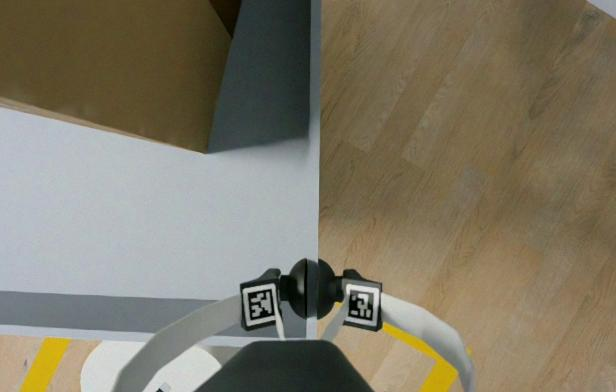

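move(
  blocking=false,
  r2={"base": {"translate_m": -0.2474, "strafe_m": -0.0359}, "pace": "slow", "contact_limits": {"translate_m": 0.5}},
  cameras=[],
)

wait(
  seconds=8,
  cameras=["r2_head_camera", "r2_head_left_camera", "r2_wrist_camera"],
)

Scene clock: 2413.37 s.
move: r2 moving
r1.base_odometry: x=-2.548 y=-0.429 heading=+2.597
r1.turned_by_wheels: +0.000
r1.turned_by_imu: +0.000
r1.base_tilt: forward=-1.6 right=+1.3
r1.lidar_m: 3.45 4.84 3.30 2.14 1.93 1.62 0.25 0.35 1.52 1.23 2.41 2.80
r1.base_status: not commanded
r1.joint_positions: lift_m=+0.124 arm_m=+0.000 wrist_yaw_rad=+3.194 wrist_pitch_rad=+0.002 wrist_roll_rad=+0.000 gripper_m=+0.056
r1.joint_status: not commanded
r1.measured_speeds: translate_m=+0.000 strafe_m=+0.000 rotate_rad=+0.000 lift_m=+0.000 arm_m=+0.000 wrist_yaw_rad=+0.000 wrist_pitch_rad=+0.000 wrist_roll_rad=+0.000
r1.motor_effort: lift_m=+19(20) arm_m=-4(4) wheel_0=-6(7) wheel_1=+6(6) wheel_2=+1(1)
r1.servo_current: wrist_yaw_rad=46(59) wrist_pitch_rad=46(46) wrist_roll_rad=46(59) gripper_m=52(52)
r1.contact_limits: strafe_m 0.5
r1.hand_pose: x=-0.1216 y=+0.0722 z=+0.3019 quat_wxyz=(-0.026, -0.001, +0.000, +1.000) (m; r1's base frame)
r1.wrist_depth_mm: - 135 351 303 277 - - / - 135 152 304 276 - - / - 132 173 307 287 - - / 109 136 220 307 287 - - / - 477 382 309 285 1863 1537 / - 484 197 310 195 1182 1098 / - 159 364 156 301 - 798
r2.base_odometry: x=-6.013 y=-1.650 heading=+0.187
r2.turned_by_wheels: -0.001
r2.turned_by_imu: -0.001
r2.base_tilt: forward=-0.6 right=+0.1
r2.lidar_m: 0.45 0.42 2.10 2.54 1.85 1.28 1.20 1.26 1.66 2.14 2.20 1.65
r2.base_status: translate_m moving; strafe_m moving
r2.joint_positions: lift_m=+0.965 arm_m=+0.400 wrist_yaw_rad=+0.582 wrist_pitch_rad=+1.568 wrist_roll_rad=-0.001 gripper_m=-0.019
r2.joint_status: not commanded
r2.measured_speeds: translate_m=-0.049 strafe_m=-0.008 rotate_rad=+0.001 lift_m=+0.000 arm_m=+0.000 wrist_yaw_rad=+0.000 wrist_pitch_rad=+0.000 wrist_roll_rad=+0.000
r2.motor_effort: lift_m=+16(16) arm_m=+4(5) wheel_0=-10(13) wheel_1=-10(10) wheel_2=+9(10)
r2.servo_current: wrist_yaw_rad=46(59) wrist_pitch_rad=39(46) wrist_roll_rad=52(59) gripper_m=98(98)
r2.contact_limits: arm_m 0.2; lift_m 0.2; translate_m 0.5
r2.hand_pose: x=+0.6196 y=-0.0725 z=+0.8550 quat_wxyz=(+0.678, -0.203, +0.676, +0.203) (m; r2's base frame)
r2.wrist_depth_mm: 111 157 252 286 1060 1078 1060 / 122 165 277 286 1078 1078 1078 / 291 289 289 287 1078 1078 1098 / 291 291 289 289 1078 1078 1078 / 294 293 291 290 1098 1078 1060 / - - 185 200 182 1098 1078 / 1138 891 - 112 - 1078 1098
pictures: none
No camera images: "cameras" was empty.

Scene clock: 2416.63 s.
earlier move: r2 done
r1.base_odometry: x=-2.548 y=-0.429 heading=+2.597
r1.turned_by_wheels: +0.000
r1.turned_by_imu: +0.000
r1.base_tilt: forward=-1.6 right=+1.3
r1.lidar_m: 3.44 4.83 3.32 2.14 1.94 1.60 0.25 0.31 1.75 1.27 2.43 2.79
r1.base_status: not commanded
r1.joint_positions: lift_m=+0.124 arm_m=+0.000 wrist_yaw_rad=+3.194 wrist_pitch_rad=+0.002 wrist_roll_rad=+0.000 gripper_m=+0.056
r1.joint_status: not commanded
r1.measured_speeds: translate_m=+0.000 strafe_m=+0.000 rotate_rad=+0.000 lift_m=+0.000 arm_m=+0.000 wrist_yaw_rad=+0.000 wrist_pitch_rad=+0.000 wrist_roll_rad=+0.000
r1.motor_effort: lift_m=+20(20) arm_m=-4(4) wheel_0=-6(7) wheel_1=+5(6) wheel_2=+1(1)
r1.servo_current: wrist_yaw_rad=46(65) wrist_pitch_rad=39(52) wrist_roll_rad=52(65) gripper_m=39(52)
r1.contact_limits: strafe_m 0.5
r1.hand_pose: x=-0.1216 y=+0.0722 z=+0.3019 quat_wxyz=(-0.026, -0.001, +0.000, +1.000) (m; r1's base frame)
r1.wrist_depth_mm: - 135 349 303 278 - - / - 135 152 304 276 - - / - 132 173 306 287 - - / 109 136 220 307 287 - - / - 477 382 309 286 1863 1537 / - 484 196 312 195 1160 1118 / - 159 362 156 301 - 798
r2.base_odometry: x=-6.238 y=-1.727 heading=+0.188
r2.turned_by_wheels: +0.002
r2.turned_by_imu: +0.002
r2.base_tilt: forward=-0.7 right=+0.0
r2.lidar_m: 0.49 0.44 2.42 2.51 1.50 1.04 0.96 1.00 1.36 2.07 2.18 1.89
r2.base_status: done
r2.joint_positions: lift_m=+0.965 arm_m=+0.400 wrist_yaw_rad=+0.582 wrist_pitch_rad=+1.568 wrist_roll_rad=-0.001 gripper_m=-0.019
r2.joint_status: not commanded
r2.measured_speeds: translate_m=+0.000 strafe_m=+0.000 rotate_rad=+0.000 lift_m=+0.000 arm_m=+0.000 wrist_yaw_rad=+0.000 wrist_pitch_rad=+0.000 wrist_roll_rad=+0.000
r2.motor_effort: lift_m=+16(16) arm_m=+4(5) wheel_0=+1(13) wheel_1=-3(11) wheel_2=+10(13)
r2.servo_current: wrist_yaw_rad=46(59) wrist_pitch_rad=33(46) wrist_roll_rad=52(65) gripper_m=98(104)
r2.contact_limits: arm_m 0.2; lift_m 0.2; translate_m 0.5
r2.hand_pose: x=+0.6196 y=-0.0725 z=+0.8550 quat_wxyz=(+0.678, -0.203, +0.676, +0.203) (m; r2's base frame)
r2.wrist_depth_mm: 111 151 229 287 1118 1078 1060 / 294 181 259 286 1078 1060 1078 / 294 291 290 289 1098 1078 1060 / 294 293 290 289 1078 1078 1078 / 294 293 291 290 1078 1098 1078 / 1118 1118 183 210 182 1078 1060 / 1138 904 904 112 - 1098 1060
wait: 3.27 of 8 s (r2 has come to rest)
pictures: r2_head_camera, r2_head_left_camera, r2_wrist_camera
Images, in order (width x height): r2_head_camera 420x560, r2_head_left_camera 420x672, r2_wrist_camera 616x392.

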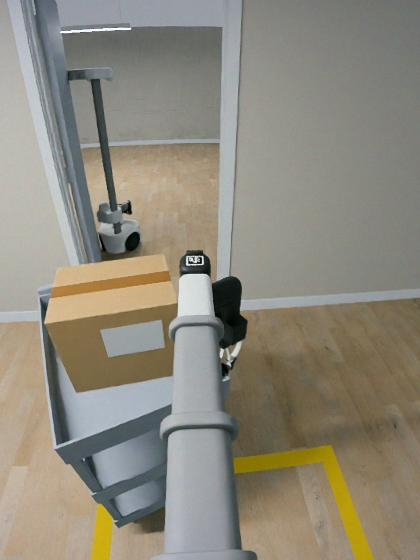

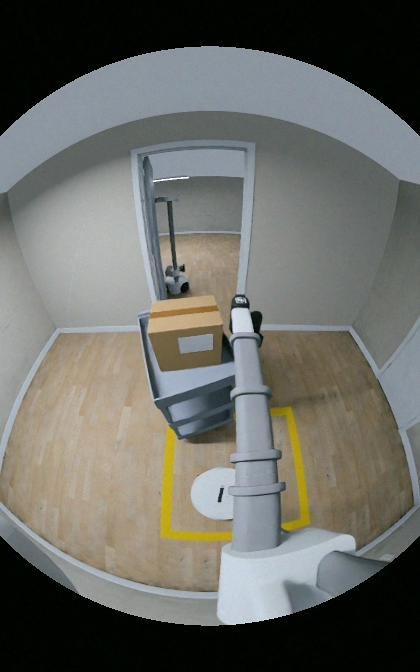

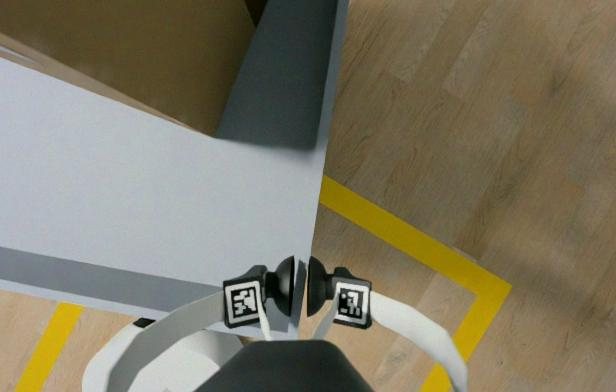

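move(
  blocking=false,
  r2={"base": {"translate_m": -0.2852, "strafe_m": -0.0941}, "pace": "slow", "contact_limits": {"translate_m": 0.5}},
  cameras=[],
)

wait(
  seconds=8,
  cameras=["r2_head_camera", "r2_head_left_camera", "r2_wrist_camera"],
)

Scene clock: 2451.67 s.
move: r2 moving
r1.base_odometry: x=-2.548 y=-0.429 heading=+2.597
r1.turned_by_wheels: +0.000
r1.turned_by_imu: +0.000
r1.base_tilt: forward=-1.5 right=+1.3
r1.lidar_m: 3.50 4.84 3.28 2.13 1.94 1.62 0.25 0.34 1.75 1.28 2.42 2.78
r1.base_status: not commanded
r1.joint_positions: lift_m=+0.124 arm_m=+0.000 wrist_yaw_rad=+3.194 wrist_pitch_rad=+0.002 wrist_roll_rad=+0.000 gripper_m=+0.056
r1.joint_status: not commanded
r1.measured_speeds: translate_m=+0.000 strafe_m=+0.000 rotate_rad=+0.000 lift_m=+0.000 arm_m=+0.000 wrist_yaw_rad=+0.000 wrist_pitch_rad=+0.000 wrist_roll_rad=+0.000
r1.motor_effort: lift_m=+20(20) arm_m=-3(4) wheel_0=-7(7) wheel_1=+5(6) wheel_2=+1(1)
r1.servo_current: wrist_yaw_rad=39(65) wrist_pitch_rad=39(52) wrist_roll_rad=39(59) gripper_m=46(46)
r1.contact_limits: strafe_m 0.5
r1.hand_pose: x=-0.1216 y=+0.0722 z=+0.3019 quat_wxyz=(-0.026, -0.001, +0.000, +1.000) (m; r1's base frame)
r1.wrist_depth_mm: - 135 347 303 277 - - / - 135 152 304 276 - - / - 132 173 306 289 - - / 109 136 220 307 287 - - / - 480 382 310 286 1808 1537 / - 484 196 309 196 1160 1118 / - 159 362 156 300 - 798
r2.base_odometry: x=-6.249 y=-1.733 heading=+0.189
r2.turned_by_wheels: +0.001
r2.turned_by_imu: +0.001
r2.base_tilt: forward=-0.7 right=+0.1
r2.lidar_m: 0.49 0.49 2.46 2.54 1.49 1.04 0.95 1.00 1.36 2.10 2.18 1.89
r2.base_status: translate_m moving; strafe_m moving
r2.joint_positions: lift_m=+0.965 arm_m=+0.400 wrist_yaw_rad=+0.582 wrist_pitch_rad=+1.567 wrist_roll_rad=-0.001 gripper_m=-0.019
r2.joint_status: not commanded
r2.measured_speeds: translate_m=-0.050 strafe_m=-0.016 rotate_rad=+0.000 lift_m=+0.000 arm_m=+0.000 wrist_yaw_rad=+0.000 wrist_pitch_rad=+0.000 wrist_roll_rad=+0.000
r2.motor_effort: lift_m=+16(16) arm_m=+4(5) wheel_0=-2(4) wheel_1=-7(8) wheel_2=+17(17)
r2.servo_current: wrist_yaw_rad=46(52) wrist_pitch_rad=33(46) wrist_roll_rad=52(59) gripper_m=98(98)
r2.contact_limits: arm_m 0.2; lift_m 0.2; translate_m 0.5
r2.hand_pose: x=+0.6197 y=-0.0725 z=+0.8550 quat_wxyz=(+0.678, -0.203, +0.676, +0.203) (m; r2's base frame)
r2.wrist_depth_mm: 124 151 223 287 1098 1078 1060 / 294 200 260 287 1078 1078 1078 / 294 293 291 290 1078 1060 1060 / 293 294 291 289 1078 1060 1060 / 296 293 290 289 1118 1078 1060 / 1138 1118 183 204 182 1078 1078 / 1118 878 904 112 - 1098 1078
pictures: none
No camera images: "cameras" was empty.

Scene clock: 2455.40 s.
earlier move: r2 done
r1.base_odometry: x=-2.548 y=-0.429 heading=+2.597
r1.turned_by_wheels: +0.000
r1.turned_by_imu: +0.000
r1.base_tilt: forward=-1.6 right=+1.3
r1.lidar_m: 3.46 4.84 3.31 2.13 1.94 1.61 0.25 0.34 2.03 1.28 2.44 2.79
r1.base_status: not commanded
r1.joint_positions: lift_m=+0.124 arm_m=+0.000 wrist_yaw_rad=+3.194 wrist_pitch_rad=+0.002 wrist_roll_rad=+0.000 gripper_m=+0.056
r1.joint_status: not commanded
r1.measured_speeds: translate_m=+0.000 strafe_m=+0.000 rotate_rad=+0.000 lift_m=+0.000 arm_m=+0.000 wrist_yaw_rad=+0.000 wrist_pitch_rad=+0.000 wrist_roll_rad=+0.000
r1.motor_effort: lift_m=+20(20) arm_m=-4(4) wheel_0=-7(8) wheel_1=+6(6) wheel_2=+1(1)
r1.servo_current: wrist_yaw_rad=65(65) wrist_pitch_rad=39(52) wrist_roll_rad=39(72) gripper_m=39(52)
r1.contact_limits: strafe_m 0.5
r1.hand_pose: x=-0.1216 y=+0.0722 z=+0.3019 quat_wxyz=(-0.026, -0.001, +0.000, +1.000) (m; r1's base frame)
r1.wrist_depth_mm: - 135 349 303 277 - - / - 135 152 304 277 - - / - 132 173 306 287 - - / 109 136 220 306 287 - - / - 477 382 309 287 1808 1576 / - 488 196 310 195 1160 1118 / - 160 362 156 300 - 788
r2.base_odometry: x=-6.500 y=-1.873 heading=+0.189
r2.turned_by_wheels: +0.000
r2.turned_by_imu: +0.004
r2.base_tilt: forward=-0.7 right=+0.0
r2.lidar_m: 0.49 0.48 2.80 2.63 1.07 0.73 0.67 0.70 0.97 2.05 2.08 2.20
r2.base_status: done
r2.joint_positions: lift_m=+0.965 arm_m=+0.400 wrist_yaw_rad=+0.582 wrist_pitch_rad=+1.564 wrist_roll_rad=-0.001 gripper_m=-0.019
r2.joint_status: not commanded
r2.measured_speeds: translate_m=+0.000 strafe_m=+0.000 rotate_rad=+0.000 lift_m=+0.000 arm_m=+0.000 wrist_yaw_rad=+0.000 wrist_pitch_rad=+0.000 wrist_roll_rad=+0.000
r2.motor_effort: lift_m=+16(16) arm_m=+5(5) wheel_0=+4(10) wheel_1=-2(8) wheel_2=+9(19)
r2.servo_current: wrist_yaw_rad=46(65) wrist_pitch_rad=46(52) wrist_roll_rad=52(59) gripper_m=91(104)
r2.contact_limits: arm_m 0.2; lift_m 0.2; translate_m 0.5
r2.hand_pose: x=+0.6205 y=-0.0720 z=+0.8550 quat_wxyz=(+0.680, -0.202, +0.675, +0.204) (m; r2's base frame)
r2.wrist_depth_mm: 159 159 231 287 1078 1078 1060 / 296 263 272 287 1060 1060 1060 / 296 294 291 287 1078 1078 1078 / 293 291 291 290 1098 1060 1078 / - 291 291 289 1098 1098 1060 / 1138 1118 182 206 184 1098 1060 / 1118 891 904 112 - - 1060
wait: 3.73 of 8 s (r2 has come to rest)
pictures: r2_head_camera, r2_head_left_camera, r2_wrist_camera
Images, in order (width x height): r2_head_camera 420x560, r2_head_left_camera 420x672, r2_wrist_camera 616x392.

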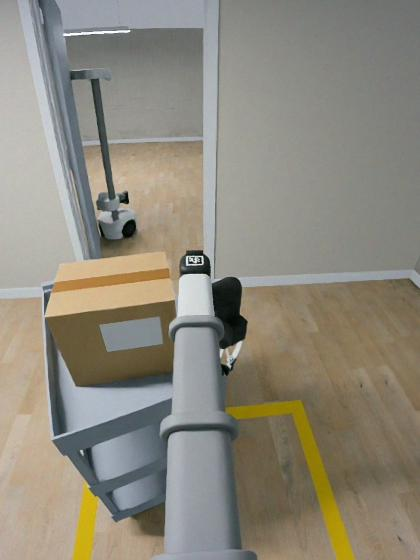

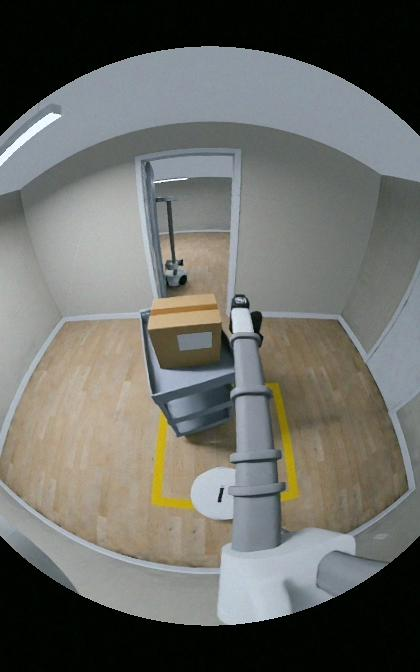

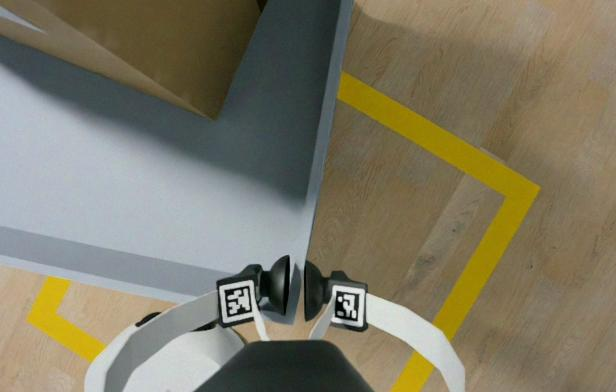

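move(
  blocking=false,
  r2={"joints": {"arm_m": 0.2}, "pace": "slow", "contact_limits": {"arm_m": 0.7}},
  cameras=[],
)

wait(
  seconds=8,
  cameras=["r2_head_camera", "r2_head_left_camera", "r2_wrist_camera"],
)

Scene clock: 2503.33 s.
move: r2 moving
r1.base_odometry: x=-2.548 y=-0.429 heading=+2.597
r1.turned_by_wheels: +0.000
r1.turned_by_imu: +0.000
r1.base_tilt: forward=-1.6 right=+1.3
r1.lidar_m: 3.50 4.84 3.29 2.15 1.93 1.61 0.25 0.34 2.03 1.27 2.40 2.79
r1.base_status: not commanded
r1.joint_positions: lift_m=+0.124 arm_m=+0.000 wrist_yaw_rad=+3.194 wrist_pitch_rad=+0.002 wrist_roll_rad=+0.000 gripper_m=+0.056
r1.joint_status: not commanded
r1.measured_speeds: translate_m=+0.000 strafe_m=+0.000 rotate_rad=+0.000 lift_m=+0.000 arm_m=+0.000 wrist_yaw_rad=+0.000 wrist_pitch_rad=+0.000 wrist_roll_rad=+0.000
r1.motor_effort: lift_m=+19(20) arm_m=-3(4) wheel_0=-6(7) wheel_1=+6(6) wheel_2=+1(1)
r1.servo_current: wrist_yaw_rad=46(59) wrist_pitch_rad=39(52) wrist_roll_rad=52(65) gripper_m=46(52)
r1.contact_limits: strafe_m 0.5
r1.hand_pose: x=-0.1216 y=+0.0722 z=+0.3019 quat_wxyz=(-0.026, -0.001, +0.000, +1.000) (m; r1's base frame)
r1.wrist_depth_mm: - 135 349 303 277 - - / - 135 152 304 276 - - / - 132 174 306 287 - - / 109 136 220 309 287 - - / - 477 384 309 286 1808 1576 / - 484 197 310 196 1160 1098 / - 159 362 156 301 - 788
r2.base_odometry: x=-6.500 y=-1.873 heading=+0.189
r2.turned_by_wheels: +0.000
r2.turned_by_imu: +0.001
r2.base_tilt: forward=-0.7 right=+0.0
r2.lidar_m: 0.50 0.48 2.77 2.62 1.07 0.73 0.67 0.71 0.93 2.04 2.06 2.18
r2.base_status: not commanded
r2.joint_positions: lift_m=+0.965 arm_m=+0.388 wrist_yaw_rad=+0.582 wrist_pitch_rad=+1.564 wrist_roll_rad=-0.001 gripper_m=-0.019
r2.joint_status: arm_m moving
r2.measured_speeds: translate_m=+0.000 strafe_m=+0.000 rotate_rad=+0.000 lift_m=+0.000 arm_m=-0.048 wrist_yaw_rad=+0.000 wrist_pitch_rad=+0.000 wrist_roll_rad=+0.000
r2.motor_effort: lift_m=+16(16) arm_m=-8(11) wheel_0=+4(4) wheel_1=-2(2) wheel_2=+10(10)
r2.servo_current: wrist_yaw_rad=39(59) wrist_pitch_rad=52(52) wrist_roll_rad=46(52) gripper_m=98(98)
r2.contact_limits: arm_m 0.7; lift_m 0.2; translate_m 0.5
r2.hand_pose: x=+0.6082 y=-0.0720 z=+0.8550 quat_wxyz=(+0.680, -0.202, +0.675, +0.204) (m; r2's base frame)
r2.wrist_depth_mm: 231 156 221 287 1078 1098 1060 / 296 294 265 289 1098 1078 1078 / 294 293 291 290 1078 1078 1060 / 297 293 290 289 1078 1078 1060 / 1118 293 290 218 1098 1078 1078 / 1118 1098 185 208 182 1060 1078 / 1138 891 891 112 - 1078 1078
pictures: none
No camera images: "cameras" was empty.

Scene clock: 2506.17 s.
earlier move: r2 done
r1.base_odometry: x=-2.548 y=-0.429 heading=+2.597
r1.turned_by_wheels: +0.000
r1.turned_by_imu: +0.000
r1.base_tilt: forward=-1.6 right=+1.3
r1.lidar_m: 3.45 4.83 3.31 2.12 1.92 1.62 0.25 0.35 2.21 1.28 2.43 2.81
r1.base_status: not commanded
r1.joint_positions: lift_m=+0.124 arm_m=+0.000 wrist_yaw_rad=+3.194 wrist_pitch_rad=+0.002 wrist_roll_rad=+0.000 gripper_m=+0.056
r1.joint_status: not commanded
r1.measured_speeds: translate_m=+0.000 strafe_m=+0.000 rotate_rad=+0.000 lift_m=+0.000 arm_m=+0.000 wrist_yaw_rad=+0.000 wrist_pitch_rad=+0.000 wrist_roll_rad=+0.000
r1.motor_effort: lift_m=+20(20) arm_m=-4(4) wheel_0=-7(7) wheel_1=+6(6) wheel_2=+1(1)
r1.servo_current: wrist_yaw_rad=52(65) wrist_pitch_rad=46(52) wrist_roll_rad=59(72) gripper_m=46(52)
r1.contact_limits: strafe_m 0.5
r1.hand_pose: x=-0.1216 y=+0.0722 z=+0.3019 quat_wxyz=(-0.026, -0.001, +0.000, +1.000) (m; r1's base frame)
r1.wrist_depth_mm: - 135 347 303 278 - - / - 135 152 304 276 - - / - 132 174 306 287 - - / 109 136 220 307 287 - - / - 477 382 307 286 1863 1537 / - 480 197 312 195 1138 1118 / - 159 362 156 300 - 798
r2.base_odometry: x=-6.500 y=-1.873 heading=+0.188
r2.turned_by_wheels: -0.001
r2.turned_by_imu: -0.001
r2.base_tilt: forward=-0.6 right=+0.1
r2.lidar_m: 0.33 0.32 0.38 2.61 1.04 0.75 0.68 0.71 0.94 2.05 2.05 2.20
r2.base_status: not commanded
r2.joint_positions: lift_m=+0.965 arm_m=+0.200 wrist_yaw_rad=+0.581 wrist_pitch_rad=+1.569 wrist_roll_rad=+0.000 gripper_m=-0.019
r2.joint_status: all done
r2.measured_speeds: translate_m=+0.000 strafe_m=+0.000 rotate_rad=+0.000 lift_m=+0.000 arm_m=+0.000 wrist_yaw_rad=+0.000 wrist_pitch_rad=+0.000 wrist_roll_rad=+0.000
r2.motor_effort: lift_m=+16(16) arm_m=-8(14) wheel_0=-2(4) wheel_1=-2(3) wheel_2=+4(10)
r2.servo_current: wrist_yaw_rad=39(59) wrist_pitch_rad=39(52) wrist_roll_rad=33(59) gripper_m=91(104)
r2.contact_limits: arm_m 0.7; lift_m 0.2; translate_m 0.5
r2.hand_pose: x=+0.4197 y=-0.0727 z=+0.8550 quat_wxyz=(+0.678, -0.202, +0.677, +0.203) (m; r2's base frame)
r2.wrist_depth_mm: 287 166 196 282 282 1060 1078 / 289 289 253 283 1078 1060 1060 / 291 289 287 286 1078 1078 1078 / 293 291 291 289 1078 1078 1060 / 1118 290 289 290 1098 1060 1078 / 1138 904 182 209 180 1118 1078 / 1138 1118 904 112 - 1098 1098
wait: 2.83 of 8 s (r2 has come to rest)
pictures: r2_head_camera, r2_head_left_camera, r2_wrist_camera
Images, in order (width x height): r2_head_camera 420x560, r2_head_left_camera 420x672, r2_wrist_camera 616x392.

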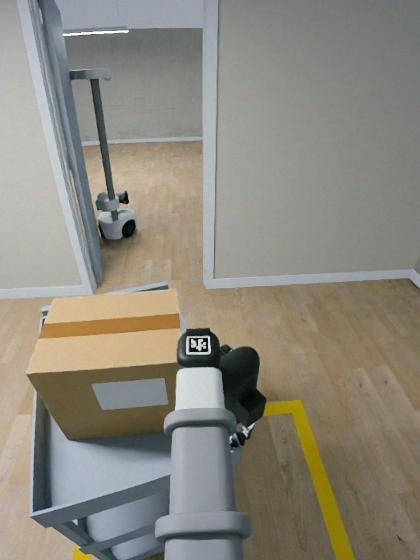

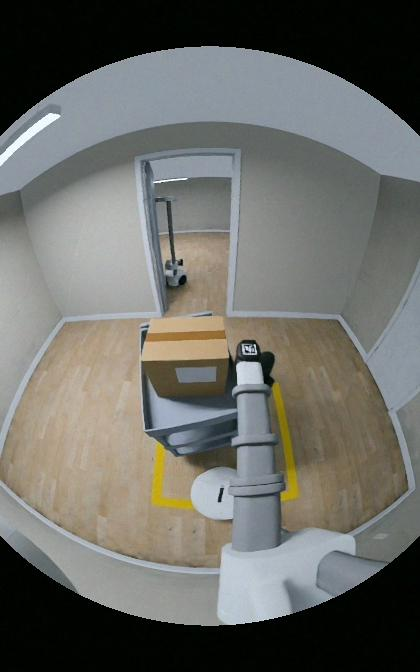

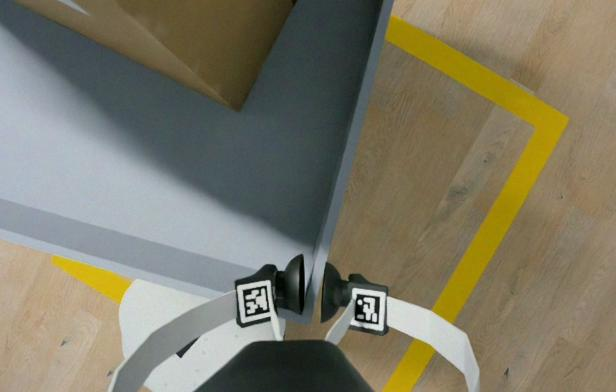

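move(
  blocking=false,
  r2={"base": {"translate_m": -0.169, "strafe_m": -0.20}, "joints": {"wrist_yaw_rad": 0.30}, "speeds": {"wrist_yaw_rad": 0.1}, "pace": "slow", "contact_limits": {"translate_m": 0.5}},
  cameras=[],
)

wait(
  seconds=8,
  cameras=["r2_head_camera", "r2_head_left_camera", "r2_wrist_camera"],
)

Scene clock: 2529.03 s.
move: r2 moving
r1.base_odometry: x=-2.548 y=-0.429 heading=+2.597
r1.turned_by_wheels: +0.000
r1.turned_by_imu: +0.000
r1.base_tilt: forward=-1.6 right=+1.3
r1.lidar_m: 3.48 4.83 3.29 2.15 1.94 1.62 0.25 0.36 2.22 1.27 2.41 2.77
r1.base_status: not commanded
r1.joint_positions: lift_m=+0.124 arm_m=+0.000 wrist_yaw_rad=+3.194 wrist_pitch_rad=+0.002 wrist_roll_rad=+0.000 gripper_m=+0.056
r1.joint_status: not commanded
r1.measured_speeds: translate_m=+0.000 strafe_m=+0.000 rotate_rad=+0.000 lift_m=+0.000 arm_m=+0.000 wrist_yaw_rad=+0.000 wrist_pitch_rad=+0.000 wrist_roll_rad=+0.000
r1.motor_effort: lift_m=+20(20) arm_m=-3(4) wheel_0=-6(7) wheel_1=+5(6) wheel_2=+1(1)
r1.servo_current: wrist_yaw_rad=39(59) wrist_pitch_rad=39(46) wrist_roll_rad=33(65) gripper_m=39(46)
r1.contact_limits: strafe_m 0.5
r1.hand_pose: x=-0.1216 y=+0.0722 z=+0.3019 quat_wxyz=(-0.026, -0.001, +0.000, +1.000) (m; r1's base frame)
r1.wrist_depth_mm: - 135 349 303 278 - - / - 135 152 306 277 - - / - 132 174 306 289 - - / 109 136 220 309 286 - - / - 480 379 309 286 1808 1537 / - 484 197 310 196 1160 1118 / - 160 362 156 300 - 788
r2.base_odometry: x=-6.506 y=-1.884 heading=+0.189
r2.turned_by_wheels: +0.001
r2.turned_by_imu: +0.001
r2.base_tilt: forward=-0.6 right=+0.1
r2.lidar_m: 0.33 0.33 0.38 2.62 1.04 0.74 0.67 0.70 0.94 2.02 2.06 2.17
r2.base_status: translate_m moving; strafe_m moving
r2.joint_positions: lift_m=+0.965 arm_m=+0.200 wrist_yaw_rad=+0.542 wrist_pitch_rad=+1.568 wrist_roll_rad=+0.000 gripper_m=-0.019
r2.joint_status: wrist_yaw_rad moving
r2.measured_speeds: translate_m=-0.032 strafe_m=-0.037 rotate_rad=+0.003 lift_m=+0.000 arm_m=+0.000 wrist_yaw_rad=-0.083 wrist_pitch_rad=-0.002 wrist_roll_rad=+0.000
r2.motor_effort: lift_m=+16(16) arm_m=-9(9) wheel_0=+4(4) wheel_1=-10(10) wheel_2=+12(12)
r2.servo_current: wrist_yaw_rad=52(91) wrist_pitch_rad=46(46) wrist_roll_rad=46(52) gripper_m=98(104)
r2.contact_limits: arm_m 0.7; lift_m 0.2; translate_m 0.5
r2.hand_pose: x=+0.4169 y=-0.0745 z=+0.8550 quat_wxyz=(+0.682, -0.189, +0.680, +0.190) (m; r2's base frame)
r2.wrist_depth_mm: 291 162 209 286 1098 1078 1078 / 294 290 265 286 1098 1060 1060 / 294 293 290 287 1098 1078 1098 / 296 291 290 290 1098 1098 1078 / 1118 293 291 219 1098 1098 1098 / 1118 891 186 206 182 1078 1098 / 1138 878 904 112 - 1078 1078
pictures: none
No camera images: "cameras" was empty.

Scene clock: 2532.43 s.
earlier move: r2 done
r1.base_odometry: x=-2.548 y=-0.429 heading=+2.597
r1.turned_by_wheels: +0.000
r1.turned_by_imu: +0.000
r1.base_tilt: forward=-1.6 right=+1.3
r1.lidar_m: 3.49 4.80 3.33 2.16 1.91 1.64 0.25 0.34 2.49 1.29 2.47 2.82
r1.base_status: not commanded
r1.joint_positions: lift_m=+0.124 arm_m=+0.000 wrist_yaw_rad=+3.194 wrist_pitch_rad=+0.002 wrist_roll_rad=+0.000 gripper_m=+0.056
r1.joint_status: not commanded
r1.measured_speeds: translate_m=+0.000 strafe_m=+0.000 rotate_rad=+0.000 lift_m=+0.000 arm_m=+0.000 wrist_yaw_rad=+0.000 wrist_pitch_rad=+0.000 wrist_roll_rad=+0.000
r1.motor_effort: lift_m=+19(20) arm_m=-4(4) wheel_0=-7(7) wheel_1=+6(6) wheel_2=+1(1)
r1.servo_current: wrist_yaw_rad=26(72) wrist_pitch_rad=39(52) wrist_roll_rad=39(85) gripper_m=39(52)
r1.contact_limits: strafe_m 0.5
r1.hand_pose: x=-0.1216 y=+0.0722 z=+0.3019 quat_wxyz=(-0.026, -0.001, +0.000, +1.000) (m; r1's base frame)
r1.wrist_depth_mm: - 135 349 303 277 - - / - 135 152 304 277 - - / - 132 174 304 289 - - / 109 136 220 307 286 - - / - 480 382 309 286 1808 1576 / - 480 196 309 196 1138 1098 / - 159 364 156 300 - 798
r2.base_odometry: x=-6.628 y=-2.101 heading=+0.190
r2.turned_by_wheels: +0.001
r2.turned_by_imu: +0.002
r2.base_tilt: forward=-0.7 right=+0.1
r2.lidar_m: 0.27 0.25 0.27 2.50 0.80 0.54 0.49 0.53 0.73 1.81 1.92 2.34
r2.base_status: done
r2.joint_positions: lift_m=+0.965 arm_m=+0.200 wrist_yaw_rad=+0.302 wrist_pitch_rad=+1.570 wrist_roll_rad=+0.000 gripper_m=-0.019
r2.joint_status: all done
r2.measured_speeds: translate_m=+0.000 strafe_m=+0.000 rotate_rad=+0.000 lift_m=+0.000 arm_m=+0.000 wrist_yaw_rad=+0.000 wrist_pitch_rad=+0.000 wrist_roll_rad=+0.000
r2.motor_effort: lift_m=+16(16) arm_m=-5(9) wheel_0=+9(18) wheel_1=-2(10) wheel_2=+8(16)
r2.servo_current: wrist_yaw_rad=39(111) wrist_pitch_rad=33(52) wrist_roll_rad=39(65) gripper_m=91(104)
r2.contact_limits: arm_m 0.7; lift_m 0.2; translate_m 0.5
r2.hand_pose: x=+0.3972 y=-0.0834 z=+0.8550 quat_wxyz=(+0.699, -0.107, +0.699, +0.107) (m; r2's base frame)
r2.wrist_depth_mm: 161 229 285 1060 1078 1060 1042 / 155 232 287 1098 1060 1078 1060 / 172 251 287 1098 1098 1078 1060 / 293 291 287 1078 1060 1078 1060 / 294 293 290 289 1098 1078 1078 / 297 294 183 201 184 1098 1098 / - 156 904 112 - - 1098
wait: 3.40 of 8 s (r2 has come to rest)
pictures: r2_head_camera, r2_head_left_camera, r2_wrist_camera
Images, in order (width x height): r2_head_camera 420x560, r2_head_left_camera 420x672, r2_wrist_camera 616x392.

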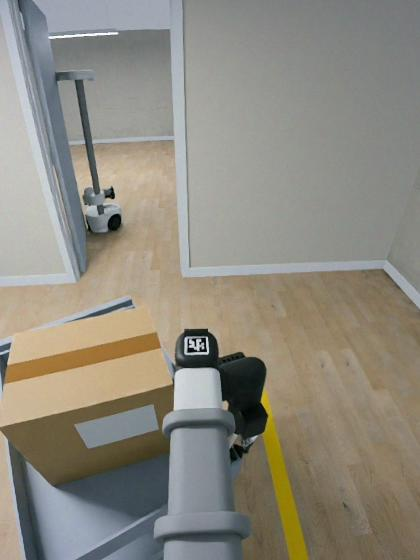

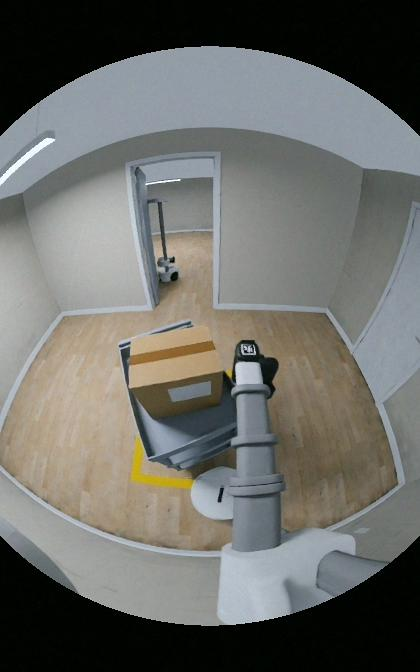

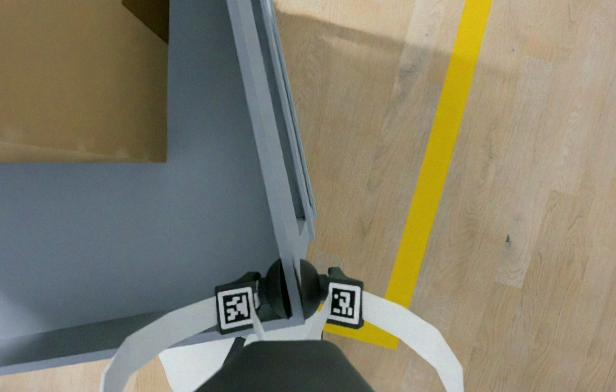

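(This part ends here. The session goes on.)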